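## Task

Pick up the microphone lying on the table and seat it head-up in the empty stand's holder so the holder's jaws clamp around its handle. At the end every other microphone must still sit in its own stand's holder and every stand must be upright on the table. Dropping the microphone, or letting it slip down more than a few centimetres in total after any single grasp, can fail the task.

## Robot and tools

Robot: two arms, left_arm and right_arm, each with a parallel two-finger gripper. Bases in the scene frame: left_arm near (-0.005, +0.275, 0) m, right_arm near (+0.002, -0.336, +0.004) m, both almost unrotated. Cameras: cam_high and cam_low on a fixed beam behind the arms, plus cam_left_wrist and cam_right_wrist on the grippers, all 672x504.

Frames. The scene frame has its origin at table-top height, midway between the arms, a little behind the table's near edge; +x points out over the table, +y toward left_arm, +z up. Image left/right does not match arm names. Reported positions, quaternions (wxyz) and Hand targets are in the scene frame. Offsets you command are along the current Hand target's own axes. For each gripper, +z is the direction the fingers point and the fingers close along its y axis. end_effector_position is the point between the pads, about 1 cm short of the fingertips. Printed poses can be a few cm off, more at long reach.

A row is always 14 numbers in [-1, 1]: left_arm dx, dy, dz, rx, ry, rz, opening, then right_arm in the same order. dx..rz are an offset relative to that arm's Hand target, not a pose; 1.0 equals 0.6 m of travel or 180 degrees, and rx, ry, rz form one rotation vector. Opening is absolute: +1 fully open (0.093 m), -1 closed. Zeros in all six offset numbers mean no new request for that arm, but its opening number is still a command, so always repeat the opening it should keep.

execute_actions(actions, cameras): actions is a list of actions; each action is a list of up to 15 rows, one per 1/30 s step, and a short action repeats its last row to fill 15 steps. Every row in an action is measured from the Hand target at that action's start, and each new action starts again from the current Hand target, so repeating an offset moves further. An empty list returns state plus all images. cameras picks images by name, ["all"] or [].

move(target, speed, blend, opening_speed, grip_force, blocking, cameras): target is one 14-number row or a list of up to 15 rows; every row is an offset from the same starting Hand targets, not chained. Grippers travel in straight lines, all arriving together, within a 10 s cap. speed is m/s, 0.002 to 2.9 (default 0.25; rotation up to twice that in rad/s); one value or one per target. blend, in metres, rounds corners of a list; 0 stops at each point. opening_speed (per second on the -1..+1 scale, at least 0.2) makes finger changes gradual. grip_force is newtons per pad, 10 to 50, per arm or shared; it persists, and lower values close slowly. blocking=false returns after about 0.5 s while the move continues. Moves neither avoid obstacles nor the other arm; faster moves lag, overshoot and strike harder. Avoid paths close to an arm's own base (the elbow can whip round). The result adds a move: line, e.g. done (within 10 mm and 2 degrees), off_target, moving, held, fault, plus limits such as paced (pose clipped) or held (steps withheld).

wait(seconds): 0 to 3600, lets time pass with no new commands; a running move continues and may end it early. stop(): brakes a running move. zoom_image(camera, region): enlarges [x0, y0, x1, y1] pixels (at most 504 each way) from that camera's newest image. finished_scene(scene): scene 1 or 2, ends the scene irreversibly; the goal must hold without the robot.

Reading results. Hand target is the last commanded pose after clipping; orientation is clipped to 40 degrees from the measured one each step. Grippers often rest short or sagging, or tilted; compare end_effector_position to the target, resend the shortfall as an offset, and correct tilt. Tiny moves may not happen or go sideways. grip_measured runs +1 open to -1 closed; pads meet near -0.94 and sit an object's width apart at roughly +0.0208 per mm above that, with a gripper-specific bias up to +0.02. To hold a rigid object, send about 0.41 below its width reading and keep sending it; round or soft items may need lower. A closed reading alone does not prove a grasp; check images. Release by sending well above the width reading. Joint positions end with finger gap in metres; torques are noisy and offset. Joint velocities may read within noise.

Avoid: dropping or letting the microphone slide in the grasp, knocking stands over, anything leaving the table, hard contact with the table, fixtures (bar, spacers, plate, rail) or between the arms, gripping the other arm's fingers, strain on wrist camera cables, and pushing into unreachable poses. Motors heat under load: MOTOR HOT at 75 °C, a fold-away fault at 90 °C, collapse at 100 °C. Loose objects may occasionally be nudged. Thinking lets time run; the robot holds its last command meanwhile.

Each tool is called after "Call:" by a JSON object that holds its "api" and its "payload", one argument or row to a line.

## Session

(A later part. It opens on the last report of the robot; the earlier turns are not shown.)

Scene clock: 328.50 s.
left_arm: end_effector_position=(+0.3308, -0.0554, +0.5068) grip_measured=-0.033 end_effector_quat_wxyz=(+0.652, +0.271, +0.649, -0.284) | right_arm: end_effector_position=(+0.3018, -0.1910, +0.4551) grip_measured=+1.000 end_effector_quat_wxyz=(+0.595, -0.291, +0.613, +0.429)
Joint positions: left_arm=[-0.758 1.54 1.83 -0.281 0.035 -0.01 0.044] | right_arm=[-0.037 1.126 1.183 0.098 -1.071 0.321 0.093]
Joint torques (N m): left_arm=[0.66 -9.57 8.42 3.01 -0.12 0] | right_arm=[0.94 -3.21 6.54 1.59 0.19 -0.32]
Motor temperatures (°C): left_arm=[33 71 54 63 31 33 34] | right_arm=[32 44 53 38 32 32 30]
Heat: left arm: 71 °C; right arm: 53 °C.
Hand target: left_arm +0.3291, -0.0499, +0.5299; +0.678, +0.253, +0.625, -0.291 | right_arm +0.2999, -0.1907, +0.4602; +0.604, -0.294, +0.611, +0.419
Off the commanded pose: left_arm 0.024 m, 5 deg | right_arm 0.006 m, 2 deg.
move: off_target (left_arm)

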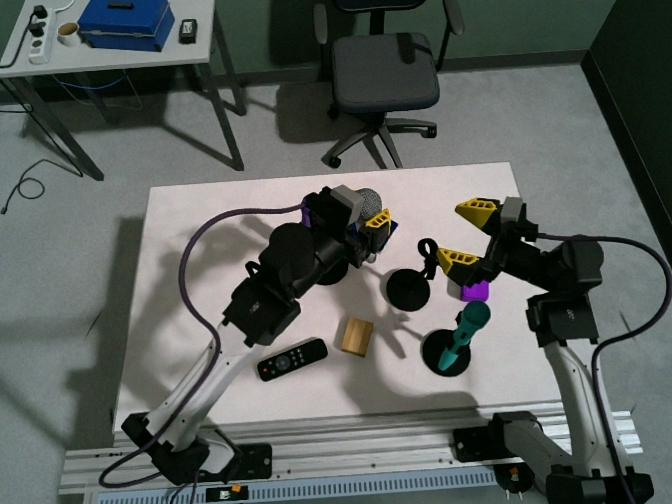

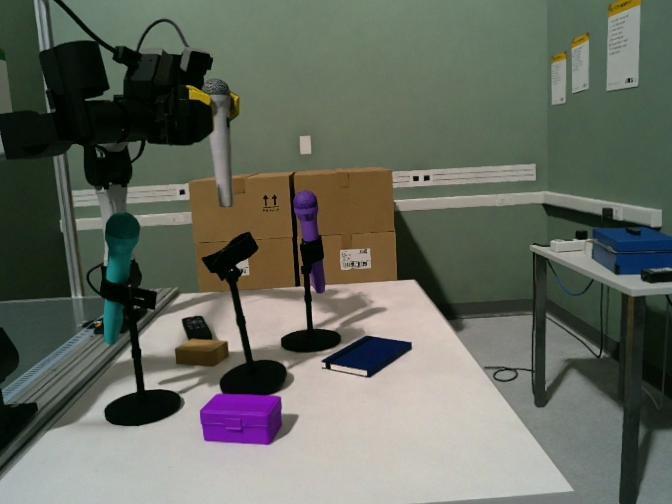

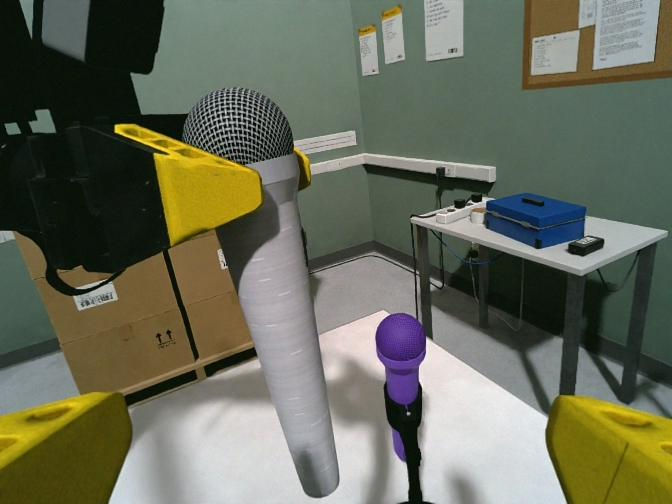

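Call:
{"api": "execute_actions", "payload": {
  "actions": []
}}

Call:
{"api": "zoom_image", "payload": {
  "camera": "cam_low",
  "region": [190, 220, 310, 400]
}}

Call:
{"api": "zoom_image", "payload": {
  "camera": "cam_high",
  "region": [370, 220, 480, 330]
}}

Scene clock: 334.87 s.
left_arm: end_effector_position=(+0.3308, -0.0554, +0.5068) grip_measured=-0.033 end_effector_quat_wxyz=(+0.652, +0.271, +0.649, -0.284) | right_arm: end_effector_position=(+0.3021, -0.1911, +0.4551) grip_measured=+1.000 end_effector_quat_wxyz=(+0.596, -0.291, +0.614, +0.429)
Joint positions: left_arm=[-0.758 1.54 1.83 -0.281 0.035 -0.01 0.044] | right_arm=[-0.037 1.126 1.183 0.098 -1.07 0.321 0.093]
Joint velocities: within noise
Joint torques (N m): left_arm=[0.44 -9.46 8.43 3.08 -0.16 0] | right_arm=[0.85 -3.19 6.67 1.59 0.22 -0.31]
Motor temperatures (°C): left_arm=[33 69 53 61 31 33 34] | right_arm=[32 44 53 37 32 32 30]
Heat: left arm: 69 °C; right arm: 53 °C.
Hand target: left_arm +0.3291, -0.0499, +0.5299; +0.678, +0.253, +0.625, -0.291 | right_arm +0.2999, -0.1907, +0.4602; +0.604, -0.294, +0.611, +0.419
Tool commands: left_gripper/opening=-0.8 right_gripper/opening=+1.0
Off the commanded pose: left_arm 0.024 m, 5 deg | right_arm 0.006 m, 2 deg.

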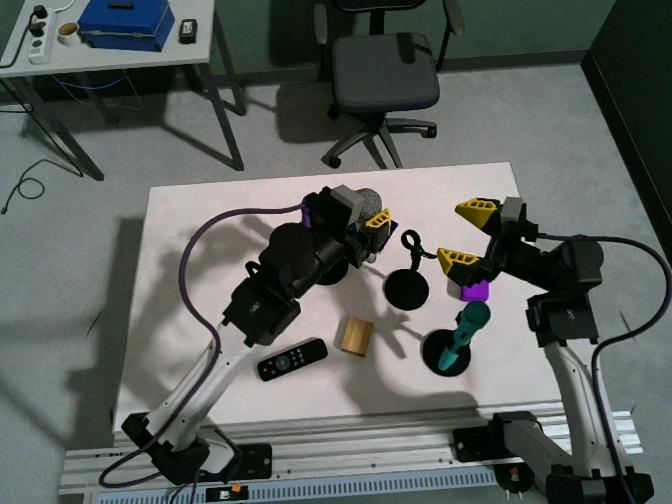

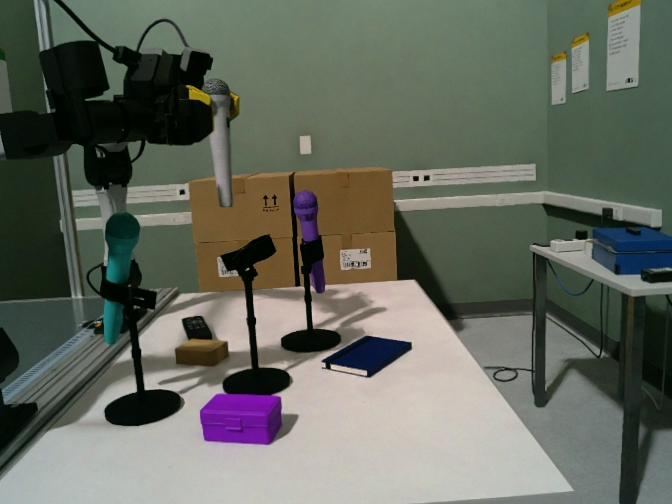

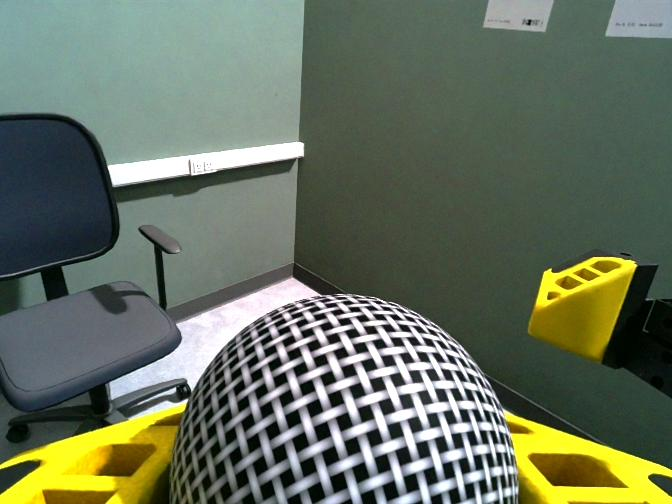

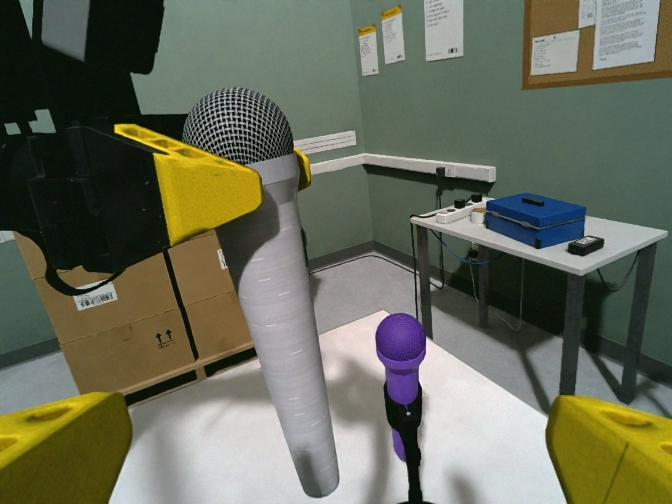

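Scaled by 2.800.

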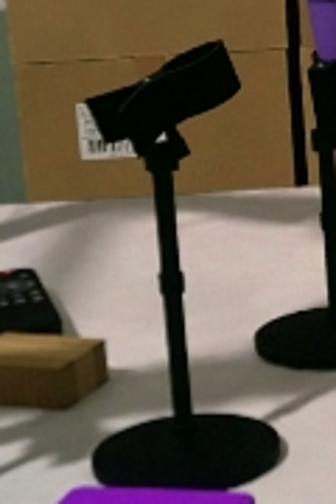

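Scaled by 4.582.

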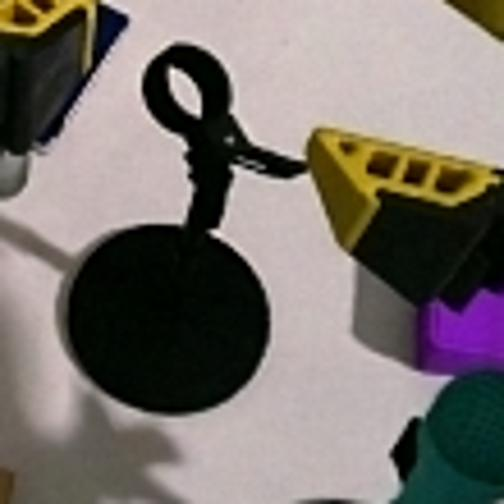

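Call:
{"api": "move", "payload": {
  "target": [
    [0,0,0,0,0,0,-0.8,0,-0.294,-0.358,0,0,0,1],
    [0.092,-0.186,0.149,0.056,-0.044,0.15,-0.8,0,-0.294,-0.358,0,0,0,1]
  ],
  "blend": [0.02,0],
  "cameras": ["cam_high","cam_low","cam_right_wrist"]
}}

Call:
{"api": "zoom_image", "payload": {
  "camera": "cam_right_wrist",
  "region": [0, 150, 300, 450]
}}

Call:
{"api": "zoom_image", "payload": {
  "camera": "cam_low",
  "region": [160, 100, 320, 300]
}}

Call:
{"api": "zoom_image", "payload": {
  "camera": "cam_high",
  "region": [370, 180, 480, 300]
}}

Scene clock: 364.33 s.
left_arm: end_effector_position=(+0.3182, -0.1950, +0.4211) grip_measured=-0.033 end_effector_quat_wxyz=(+0.679, +0.465, +0.538, -0.182) | right_arm: end_effector_position=(+0.3486, -0.4625, +0.4025) grip_measured=+1.000 end_effector_quat_wxyz=(+0.620, -0.171, +0.685, +0.344)
Joint positions: left_arm=[-0.959 1.811 1.787 0.009 0.003 0.457 0.044] | right_arm=[-0.849 1.511 1.334 0.238 -1.572 0.324 0.093]
Joint torques (N m): left_arm=[0.25 -13.61 13.24 3.93 0.15 0.28] | right_arm=[0.27 -5.44 8.31 1.82 -0.17 -0.34]
Motor temperatures (°C): left_arm=[33 61 50 61 31 33 35] | right_arm=[32 43 53 37 32 32 30]
Heat: left arm: 61 °C; right arm: 53 °C.
Hand target: left_arm +0.3152, -0.1958, +0.4850; +0.744, +0.430, +0.474, -0.194 | right_arm +0.3465, -0.4609, +0.4152; +0.605, -0.294, +0.611, +0.419
Off the commanded pose: left_arm 0.064 m, 11 deg | right_arm 0.013 m, 19 deg.
joint sent to its limit (right arm) — joint 5 (wrist yaw), lower limit. The joint targets are off in orientation, not in position.
move: off_target (left_arm, right_arm)

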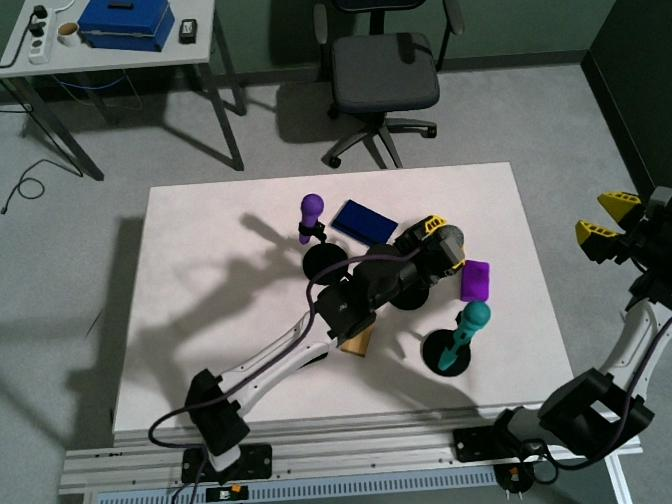

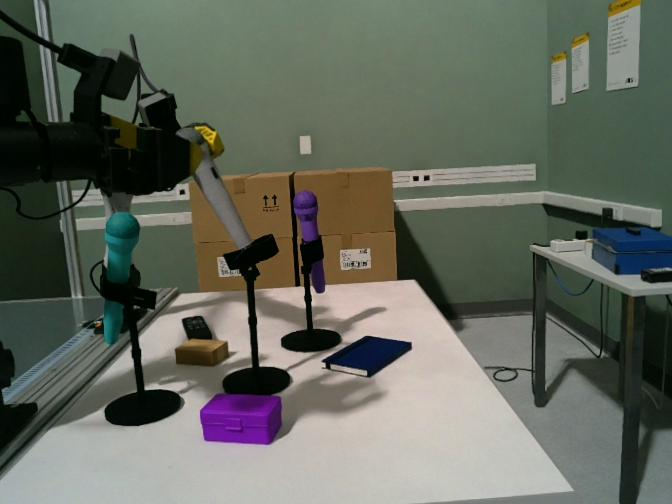

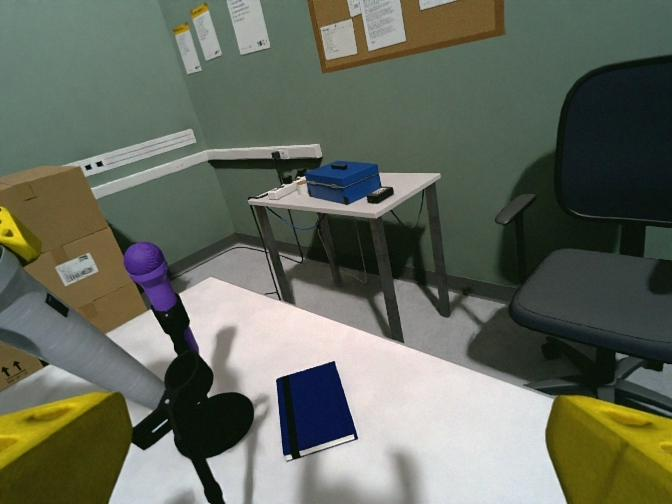

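Scaled by 1.680.

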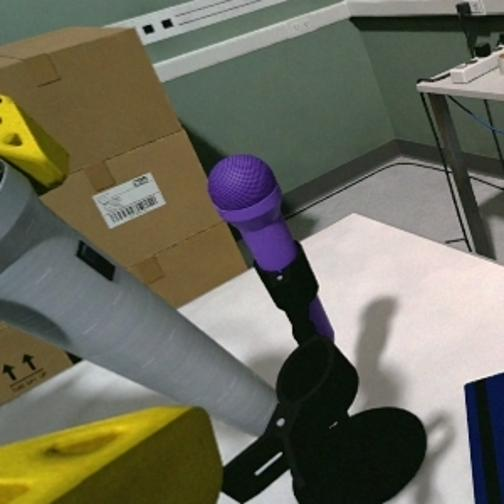

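Scaled by 2.520.

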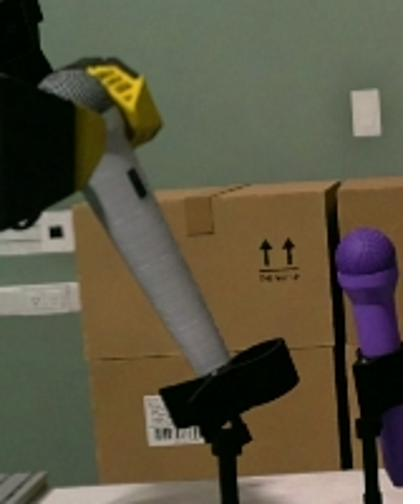

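Scaled by 4.200.

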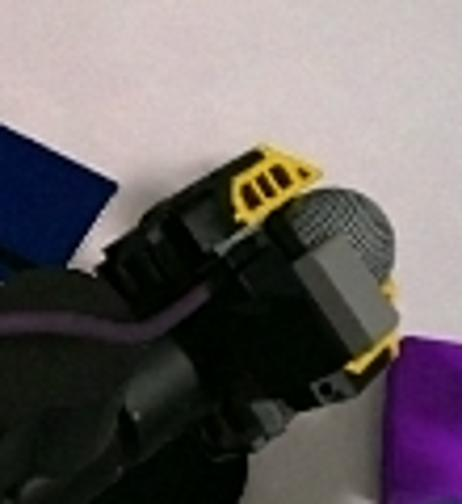

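Call:
{"api": "move", "payload": {
  "target": [
    [-0.044,0.023,0.009,0,0,0,-0.8,0,0,0,0,0,0,1],
    [-0.021,0.05,0.047,0,0,0,-0.8,0,0,0,0,0,0,1]
  ],
  "speed": 0.15,
  "cameras": ["cam_high","cam_low","cam_right_wrist"]
}}

Call:
{"api": "zoom_image", "payload": {
  "camera": "cam_right_wrist",
  "region": [0, 200, 300, 500]
}}

Call:
{"api": "zoom_image", "payload": {
  "camera": "cam_low",
  "region": [160, 100, 320, 300]
}}

Scene clock: 390.97 s.
left_arm: end_effector_position=(+0.3540, -0.2093, +0.4805) grip_measured=-0.033 end_effector_quat_wxyz=(+0.718, +0.441, +0.504, -0.188) | right_arm: end_effector_position=(+0.3486, -0.4625, +0.4025) grip_measured=+1.000 end_effector_quat_wxyz=(+0.620, -0.171, +0.685, +0.344)
Joint positions: left_arm=[-0.91 2.014 2.198 -0.085 0.052 0.463 0.044] | right_arm=[-0.849 1.511 1.334 0.238 -1.572 0.324 0.093]
Joint torques (N m): left_arm=[0.53 -14.89 12.37 2.61 0.04 0.23] | right_arm=[0.39 -5.63 8.31 1.82 -0.26 -0.32]
Motor temperatures (°C): left_arm=[33 68 56 68 31 33 35] | right_arm=[32 43 53 37 32 32 30]
Heat: left arm: 68 °C; right arm: 53 °C.
Hand target: left_arm +0.3453, -0.2037, +0.5149; +0.744, +0.430, +0.474, -0.194 | right_arm +0.3465, -0.4609, +0.4152; +0.605, -0.294, +0.611, +0.419
Off the commanded pose: left_arm 0.036 m, 5 deg | right_arm 0.013 m, 19 deg.
joint sent to its limit (right arm) — joint 5 (wrist yaw), lower limit. The joint targets are off in orientation, not in position.
move: off_target (left_arm)

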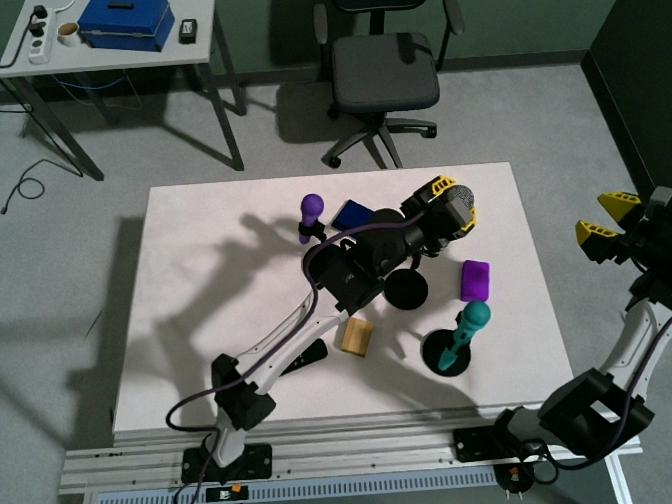

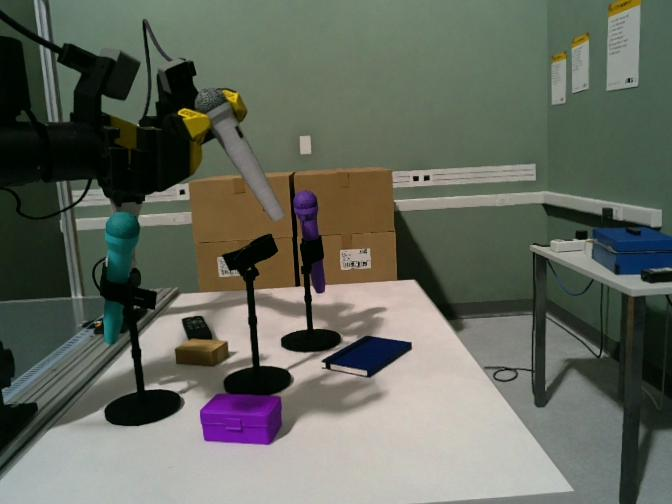

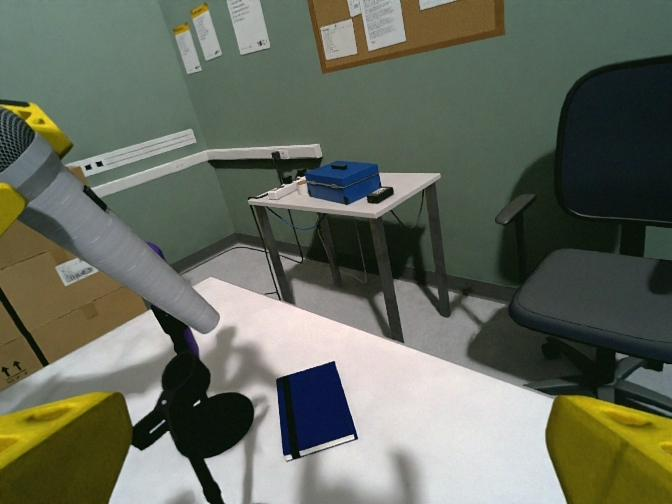

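Scaled by 1.680.

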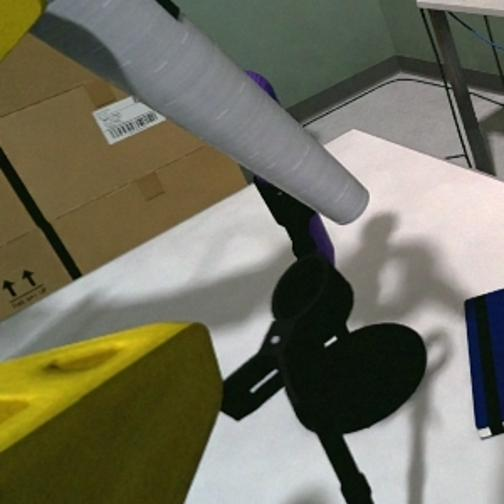

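Scaled by 2.520.

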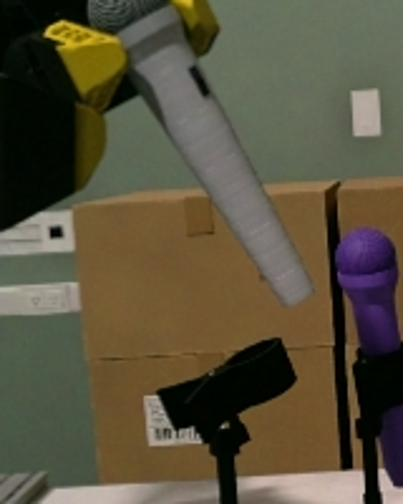

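Call:
{"api": "move", "payload": {
  "target": [-0.017,-0.044,-0.024,0,0,0,-0.8,0,0,0,0,0,0,1],
  "speed": 0.12,
  "cameras": ["cam_high","cam_low","cam_right_wrist"]
}}

Call:
{"api": "zoom_image", "payload": {
  "camera": "cam_right_wrist",
  "region": [0, 200, 300, 500]
}}

Call:
{"api": "zoom_image", "payload": {
  "camera": "cam_low",
  "region": [160, 100, 320, 300]
}}

Scene clock: 417.00 s.
left_arm: end_effector_position=(+0.3230, -0.2258, +0.4482) grip_measured=-0.033 end_effector_quat_wxyz=(+0.689, +0.466, +0.522, -0.191) | right_arm: end_effector_position=(+0.3486, -0.4625, +0.4025) grip_measured=+1.000 end_effector_quat_wxyz=(+0.620, -0.171, +0.685, +0.344)
Joint positions: left_arm=[-0.98 1.959 2.063 -0.085 0.006 0.464 0.044] | right_arm=[-0.849 1.511 1.334 0.238 -1.572 0.324 0.093]
Joint torques (N m): left_arm=[0.81 -19.18 9.09 3.43 -0.06 0.28] | right_arm=[0.35 -5.65 8.18 1.79 -0.24 -0.32]
Motor temperatures (°C): left_arm=[33 77 55 66 31 33 35] | right_arm=[32 43 54 36 32 32 30]
Heat: left arm: 77 °C; right arm: 54 °C. Fold the left arm in close to its base, or ease its load, before you think long.
Hand target: left_arm +0.3143, -0.2079, +0.5089; +0.744, +0.430, +0.474, -0.194 | right_arm +0.3465, -0.4609, +0.4152; +0.605, -0.294, +0.611, +0.419
Off the commanded pose: left_arm 0.064 m, 9 deg | right_arm 0.013 m, 19 deg.
MOTOR HOT: joint 2 (shoulder) of the left arm reports 77 °C; the controller's stop level is 90 °C. To cool a motor, set the load down, stop pushing, or move to a pose that needs little force.
joint sent to its limit (right arm) — joint 5 (wrist yaw), lower limit. The joint targets are off in orientation, not in position.
move: off_target (left_arm)

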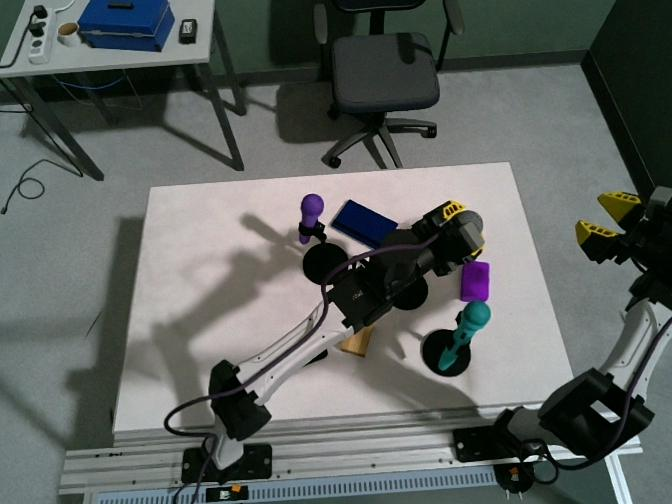

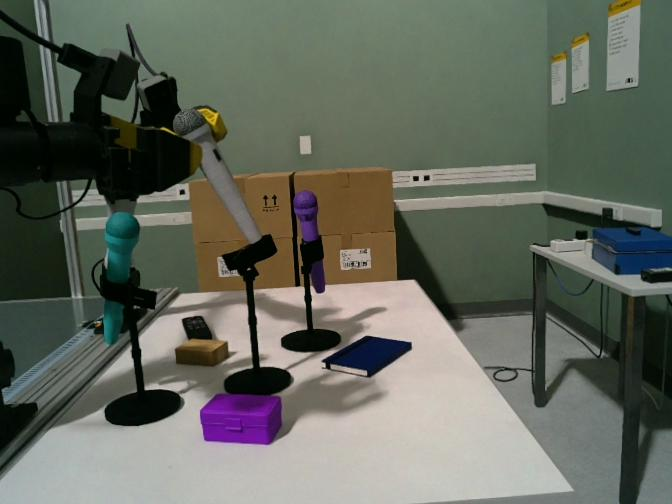

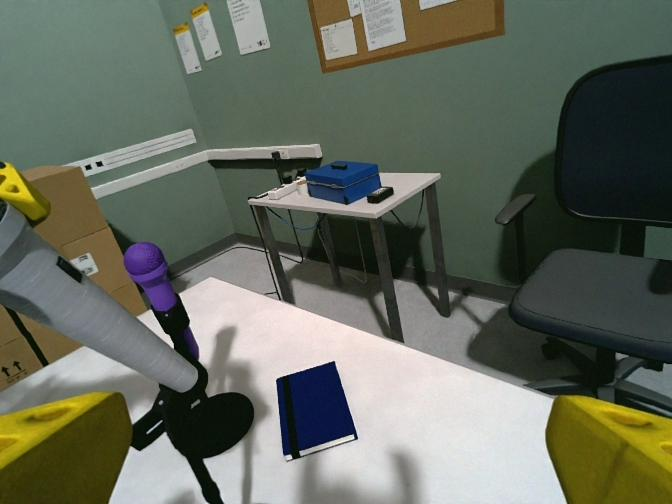

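Scaled by 1.680.

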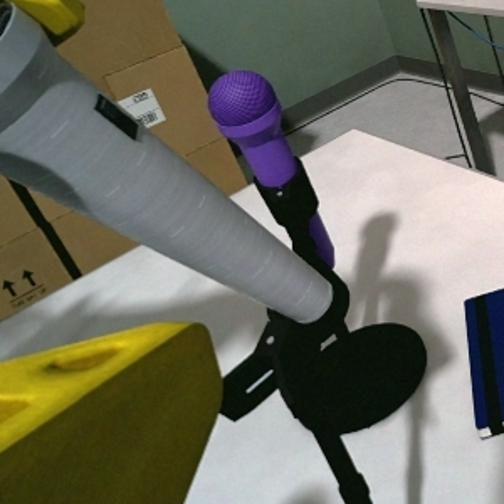

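Scaled by 2.520.

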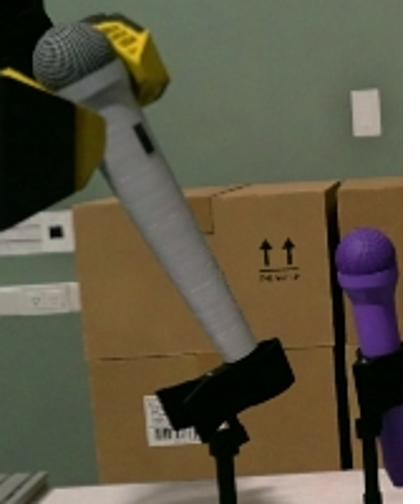

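Call:
{"api": "move", "payload": {
  "target": [0.10,0.001,-0.019,0,0,0,-0.8,0,0,0,0,0,0,1],
  "speed": 0.12,
  "cameras": ["cam_high","cam_low","cam_right_wrist"]
}}

Call:
{"api": "zoom_image", "payload": {
  "camera": "cam_right_wrist",
  "region": [0, 200, 300, 500]
}}

Call:
{"api": "zoom_image", "payload": {
  "camera": "cam_low",
  "region": [160, 100, 320, 300]
}}

Scene clock: 429.27 s.
left_arm: end_effector_position=(+0.3386, -0.1994, +0.4379) grip_measured=-0.033 end_effector_quat_wxyz=(+0.726, +0.445, +0.487, -0.192) | right_arm: end_effector_position=(+0.3486, -0.4625, +0.4025) grip_measured=+1.000 end_effector_quat_wxyz=(+0.620, -0.171, +0.685, +0.344)
Joint positions: left_arm=[-0.914 1.87 1.792 0.205 0.074 0.478 0.044] | right_arm=[-0.849 1.511 1.334 0.238 -1.572 0.324 0.093]
Joint torques (N m): left_arm=[1.05 -15.1 8.01 2.79 0.02 0.07] | right_arm=[0.32 -5.56 8.32 1.8 -0.22 -0.33]
Motor temperatures (°C): left_arm=[33 78 53 70 31 33 35] | right_arm=[32 43 54 36 32 32 30]
Heat: left arm: 78 °C; right arm: 54 °C. Fold the left arm in close to its base, or ease its load, before you think long.
Hand target: left_arm +0.3372, -0.1910, +0.4550; +0.744, +0.430, +0.474, -0.194 | right_arm +0.3465, -0.4609, +0.4152; +0.605, -0.294, +0.611, +0.419
Off the commanded pose: left_arm 0.019 m, 3 deg | right_arm 0.013 m, 19 deg.
MOTOR HOT: still on. Joint 2 (shoulder) of the left arm reports 78 °C.
joint sent to its limit (right arm) — joint 5 (wrist yaw), lower limit. The joint targets are off in orientation, not in position.
move: off_target (left_arm)

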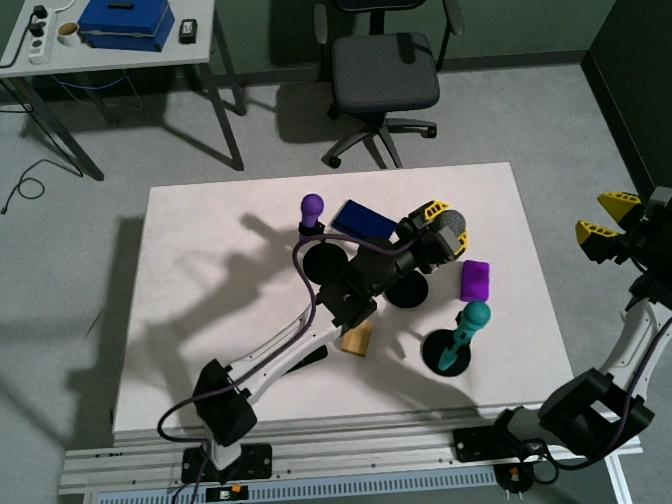

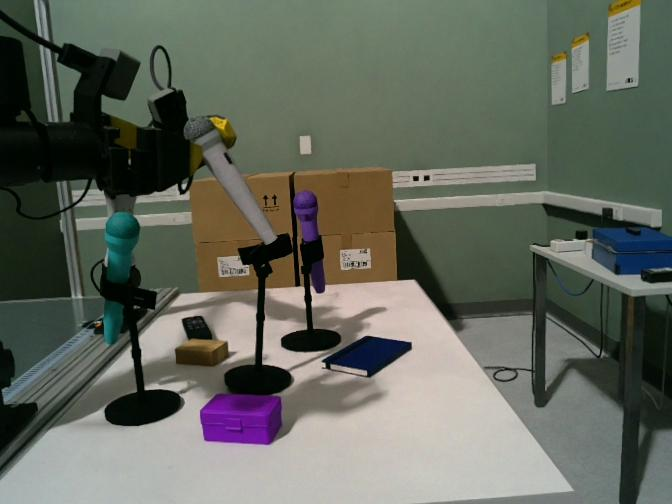

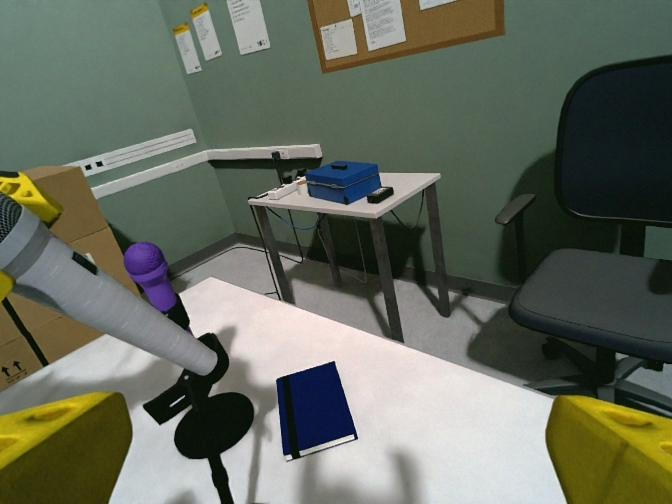

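Scaled by 1.680.

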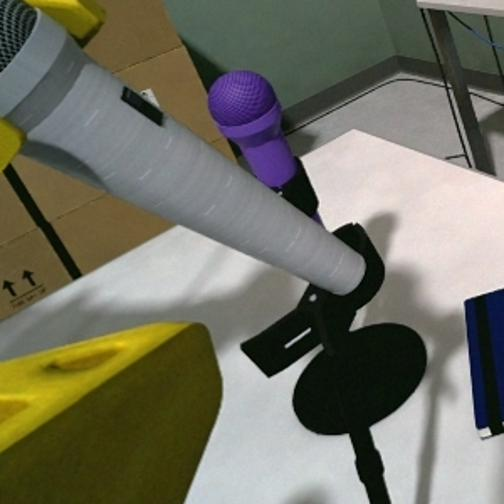

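Scaled by 2.520.

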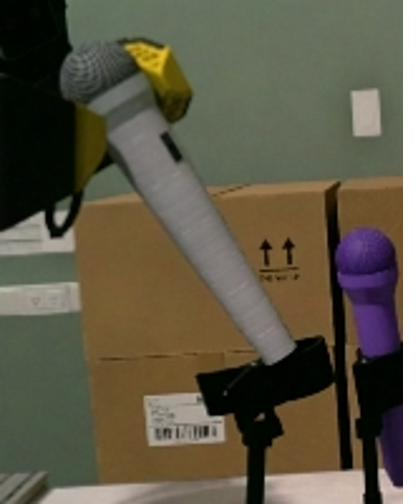

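Call:
{"api": "move", "payload": {
  "target": [0.065,-0.044,0.008,0,0,0,-0.8,0,0,0,0,0,0,1],
  "speed": 0.1,
  "cameras": ["cam_low","cam_right_wrist"]
}}

Call:
{"api": "zoom_image", "payload": {
  "camera": "cam_right_wrist",
  "region": [0, 200, 300, 500]
}}

Call:
{"api": "zoom_image", "payload": {
  "camera": "cam_low",
  "region": [160, 100, 320, 300]
}}

Scene clock: 444.40 s.
left_arm: end_effector_position=(+0.3423, -0.2070, +0.3697) grip_measured=-0.033 end_effector_quat_wxyz=(+0.697, +0.464, +0.513, -0.190) | right_arm: end_effector_position=(+0.3486, -0.4625, +0.4025) grip_measured=+1.000 end_effector_quat_wxyz=(+0.620, -0.171, +0.685, +0.344)
Joint positions: left_arm=[-0.917 1.882 1.621 0.302 0.072 0.472 0.044] | right_arm=[-0.849 1.511 1.334 0.238 -1.572 0.324 0.093]
Joint torques (N m): left_arm=[0.29 -14.26 9.65 3.69 -0.08 0.06] | right_arm=[0.27 -5.48 8.38 1.8 -0.18 -0.35]
Motor temperatures (°C): left_arm=[33 74 52 69 31 33 35] | right_arm=[32 43 54 36 32 32 30]
Heat: left arm: 74 °C; right arm: 54 °C. Fold the left arm in close to its base, or ease its load, before you think long.
Hand target: left_arm +0.3399, -0.2051, +0.4097; +0.744, +0.430, +0.474, -0.194 | right_arm +0.3465, -0.4609, +0.4152; +0.605, -0.294, +0.611, +0.419
Off the commanded pose: left_arm 0.040 m, 8 deg | right_arm 0.013 m, 19 deg.
MOTOR HOT: still on. Joint 2 (shoulder) of the left arm reports 74 °C.
joint sent to its limit (right arm) — joint 5 (wrist yaw), lower limit. The joint targets are off in orientation, not in position.
move: off_target (left_arm)

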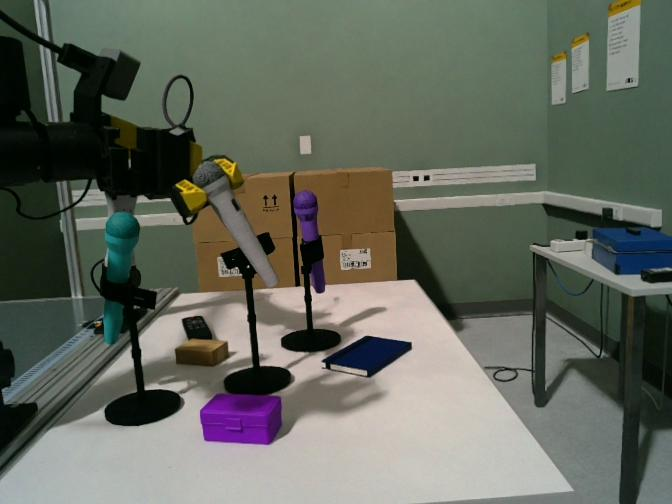

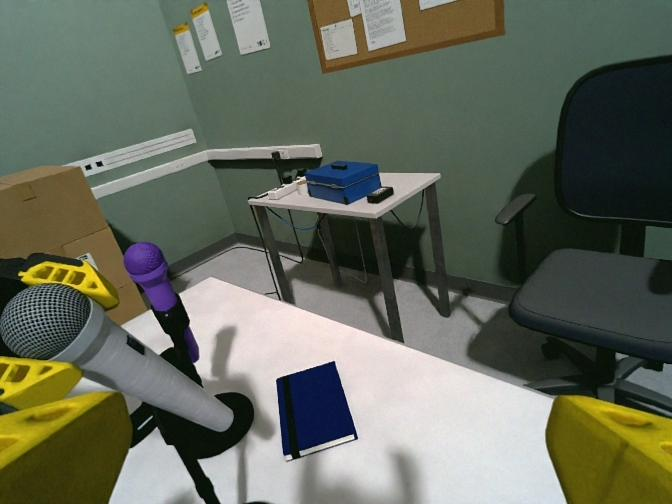

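Scaled by 1.680.

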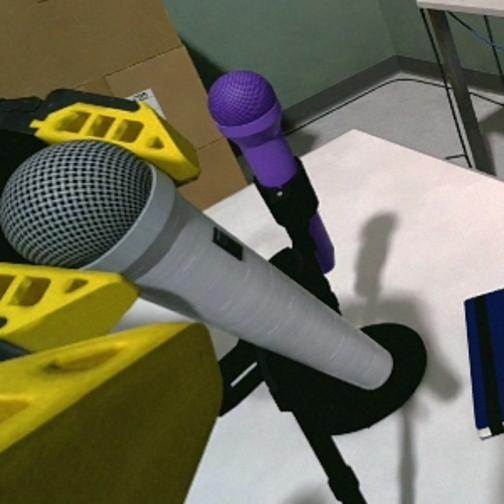

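Scaled by 2.520.

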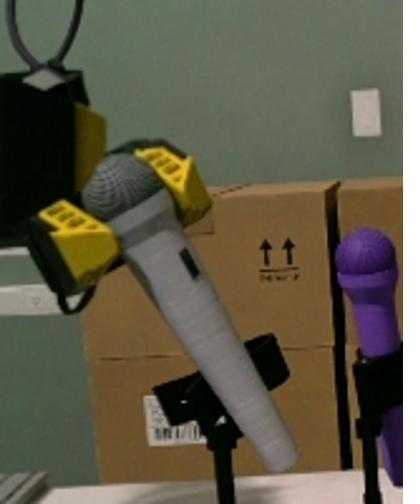

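Call:
{"api": "move", "payload": {
  "target": [
    [-0.113,-0.005,0.02,0,0,0,-0.8,0,0,0,0,0,0,1],
    [-0.097,0.038,-0.009,0,0,0,-0.8,0,0,0,0,0,0,1]
  ],
  "speed": 0.12,
  "blend": [0.005,0],
  "cameras": ["cam_low","cam_right_wrist"]
}}

Call:
{"api": "zoom_image", "payload": {
  "camera": "cam_right_wrist",
  "region": [0, 200, 300, 500]
}}

Call:
{"api": "zoom_image", "payload": {
  "camera": "cam_low",
  "region": [160, 100, 320, 300]
}}

Scene clock: 465.60 s.
left_arm: end_effector_position=(+0.3382, -0.2074, +0.4321) grip_measured=-0.033 end_effector_quat_wxyz=(+0.717, +0.446, +0.502, -0.188) | right_arm: end_effector_position=(+0.3486, -0.4625, +0.4025) grip_measured=+1.000 end_effector_quat_wxyz=(+0.620, -0.171, +0.685, +0.344)
Joint positions: left_arm=[-0.933 1.893 1.829 0.161 0.037 0.472 0.044] | right_arm=[-0.849 1.511 1.334 0.238 -1.572 0.324 0.093]
Joint torques (N m): left_arm=[0.34 -18.09 9.29 2.62 0.12 0.1] | right_arm=[0.36 -5.52 8.32 1.82 -0.16 -0.31]
Motor temperatures (°C): left_arm=[33 72 51 70 31 33 35] | right_arm=[32 43 55 36 32 32 30]
Heat: left arm: 72 °C; right arm: 55 °C. Fold the left arm in close to its base, or ease its load, before you think long.
Hand target: left_arm +0.3251, -0.1948, +0.4700; +0.744, +0.430, +0.474, -0.194 | right_arm +0.3465, -0.4609, +0.4152; +0.605, -0.294, +0.611, +0.419
Off the commanded pose: left_arm 0.042 m, 5 deg | right_arm 0.013 m, 19 deg.
MOTOR HOT: still on. Joint 2 (shoulder) of the left arm reports 72 °C.
joint sent to its limit (right arm) — joint 5 (wrist yaw), lower limit. The joint targets are off in orientation, not in position.
move: off_target (left_arm)

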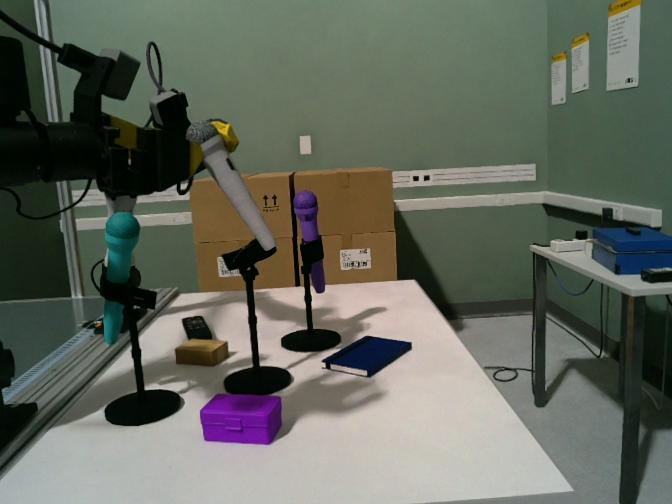

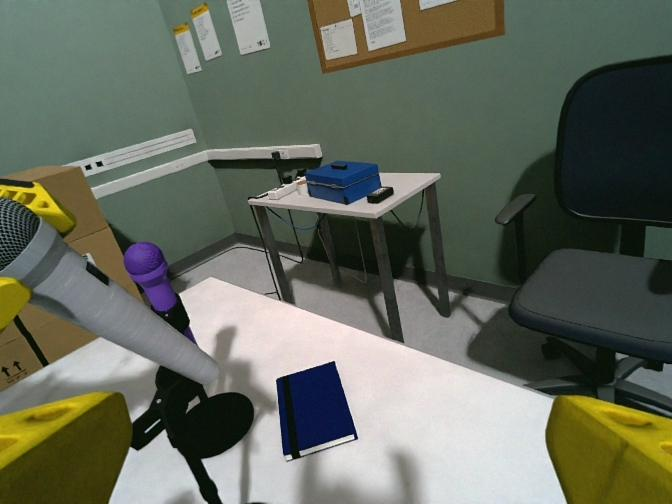

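Scaled by 1.680.

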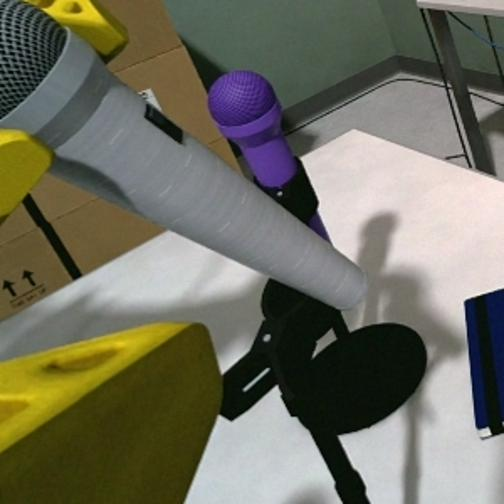

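Scaled by 2.520.

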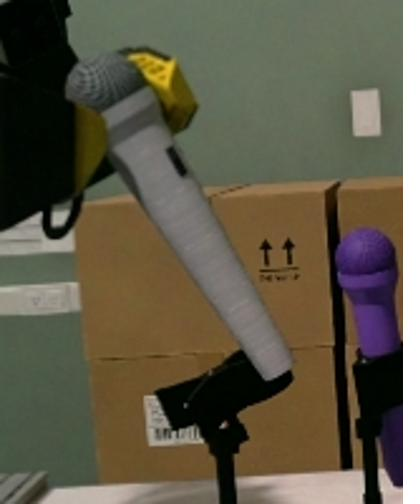

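Call:
{"api": "move", "payload": {
  "target": [
    [-0.06,0.02,0.01,0,0,0,-0.8,0,0,0,0,0,0,1],
    [-0.046,0.02,-0.043,0,0,0,-0.8,0,0,0,0,0,0,1]
  ],
  "speed": 0.12,
  "cameras": ["cam_low","cam_right_wrist"]
}}

Call:
{"api": "zoom_image", "payload": {
  "camera": "cam_right_wrist",
  "region": [0, 200, 300, 500]
}}

Call:
{"api": "zoom_image", "payload": {
  "camera": "cam_low",
  "region": [160, 100, 320, 300]
}}

Scene clock: 479.83 s.
left_arm: end_effector_position=(+0.3134, -0.1863, +0.4404) grip_measured=-0.033 end_effector_quat_wxyz=(+0.692, +0.469, +0.517, -0.186) | right_arm: end_effector_position=(+0.3486, -0.4625, +0.4025) grip_measured=+1.000 end_effector_quat_wxyz=(+0.620, -0.171, +0.685, +0.344)
Joint positions: left_arm=[-0.946 1.781 1.791 0.014 0.04 0.478 0.044] | right_arm=[-0.849 1.511 1.334 0.238 -1.572 0.324 0.093]
Joint torques (N m): left_arm=[0.98 -16.84 9.05 3.48 0.09 0.04] | right_arm=[0.34 -5.57 8.27 1.81 -0.15 -0.38]
Motor temperatures (°C): left_arm=[33 75 51 68 31 33 36] | right_arm=[32 43 55 36 32 32 30]
Heat: left arm: 75 °C; right arm: 55 °C. Fold the left arm in close to its base, or ease its load, before you think long.
Hand target: left_arm +0.3064, -0.1702, +0.4948; +0.744, +0.430, +0.474, -0.194 | right_arm +0.3465, -0.4609, +0.4152; +0.605, -0.294, +0.611, +0.419
Off the commanded pose: left_arm 0.057 m, 9 deg | right_arm 0.013 m, 19 deg.
MOTOR HOT: still on. Joint 2 (shoulder) of the left arm reports 75 °C.
joint sent to its limit (right arm) — joint 5 (wrist yaw), lower limit. The joint targets are off in orientation, not in position.
move: off_target (left_arm)

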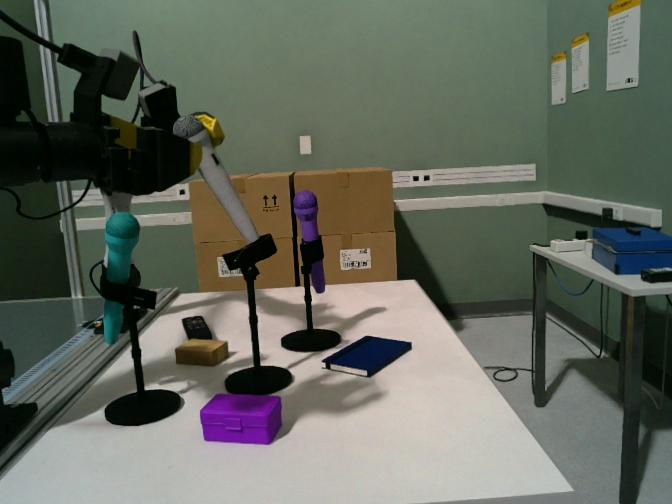

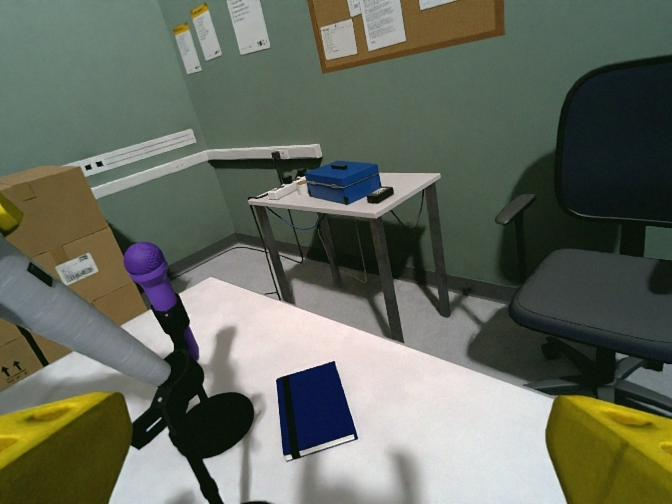

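Scaled by 1.680.

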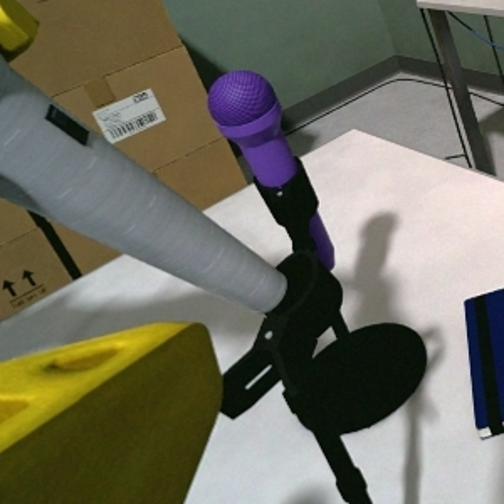

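Scaled by 2.520.

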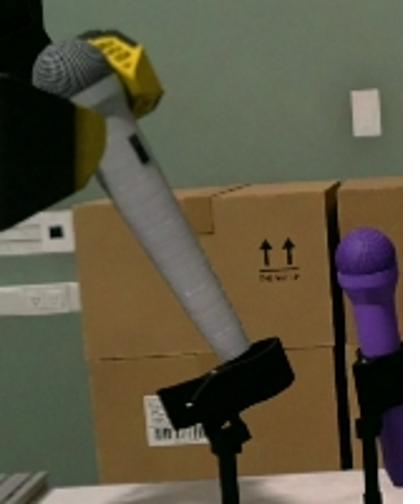

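Call:
{"api": "move", "payload": {
  "target": [0.088,0.006,-0.008,0,0,0,-0.8,0,0,0,0,0,0,1],
  "speed": 0.12,
  "cameras": ["cam_low","cam_right_wrist"]
}}

Call:
{"api": "zoom_image", "payload": {
  "camera": "cam_right_wrist",
  "region": [0, 200, 300, 500]
}}

Call:
{"api": "zoom_image", "payload": {
  "camera": "cam_low",
  "region": [160, 100, 320, 300]
}}

Scene clock: 492.60 s.
left_arm: end_effector_position=(+0.3356, -0.1639, +0.4242) grip_measured=-0.033 end_effector_quat_wxyz=(+0.719, +0.446, +0.497, -0.190) | right_arm: end_effector_position=(+0.3486, -0.4625, +0.4025) grip_measured=+1.000 end_effector_quat_wxyz=(+0.620, -0.171, +0.685, +0.344)
Joint positions: left_arm=[-0.87 1.742 1.601 0.247 0.106 0.467 0.044] | right_arm=[-0.849 1.511 1.334 0.238 -1.572 0.324 0.093]
Joint torques (N m): left_arm=[0.72 -13.26 9.31 2.87 0.07 0.09] | right_arm=[0.21 -5.61 8.18 1.81 -0.2 -0.34]
Motor temperatures (°C): left_arm=[33 75 51 69 31 33 36] | right_arm=[32 43 55 36 32 32 30]
Heat: left arm: 75 °C; right arm: 55 °C. Fold the left arm in close to its base, or ease its load, before you think long.
Hand target: left_arm +0.3315, -0.1580, +0.4495; +0.744, +0.430, +0.474, -0.194 | right_arm +0.3465, -0.4609, +0.4152; +0.605, -0.294, +0.611, +0.419
Off the commanded pose: left_arm 0.026 m, 4 deg | right_arm 0.013 m, 19 deg.
MOTOR HOT: still on. Joint 2 (shoulder) of the left arm reports 75 °C.
joint sent to its limit (right arm) — joint 5 (wrist yaw), lower limit. The joint targets are off in orientation, not in position.
move: off_target (left_arm)

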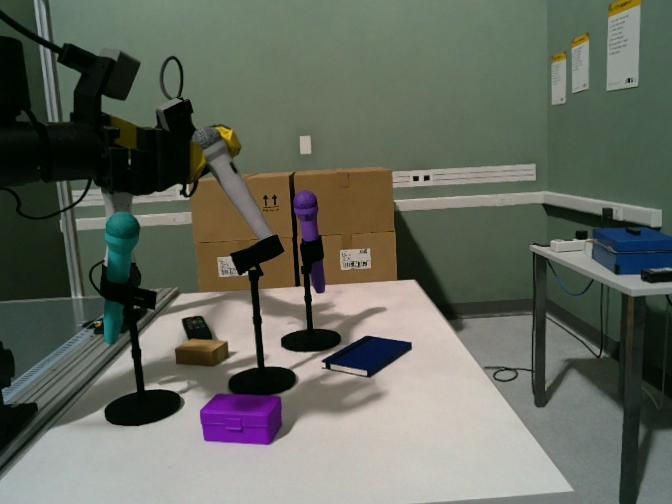

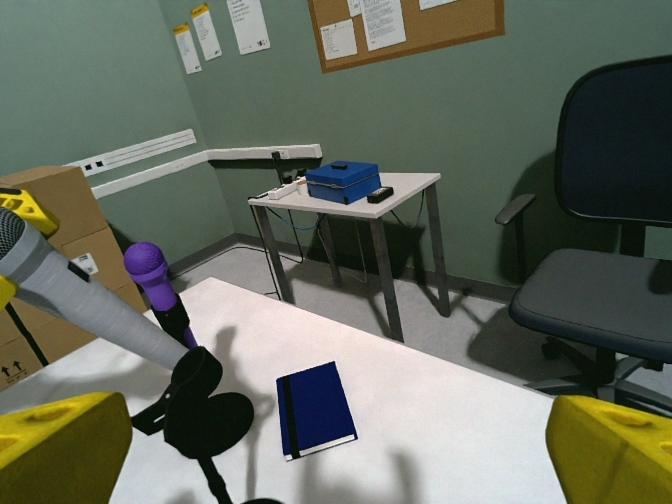

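Scaled by 1.680.

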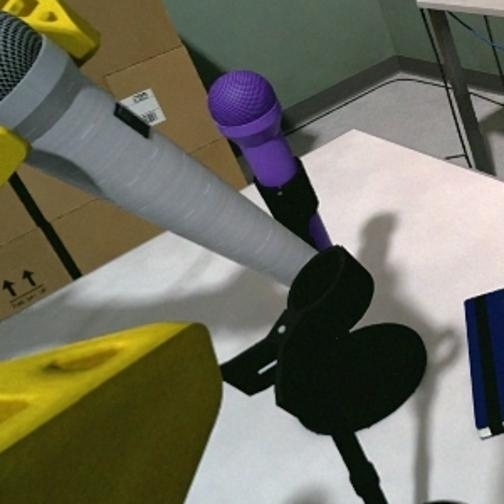

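Scaled by 2.520.

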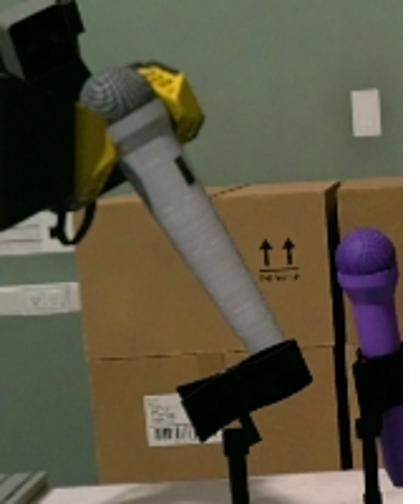

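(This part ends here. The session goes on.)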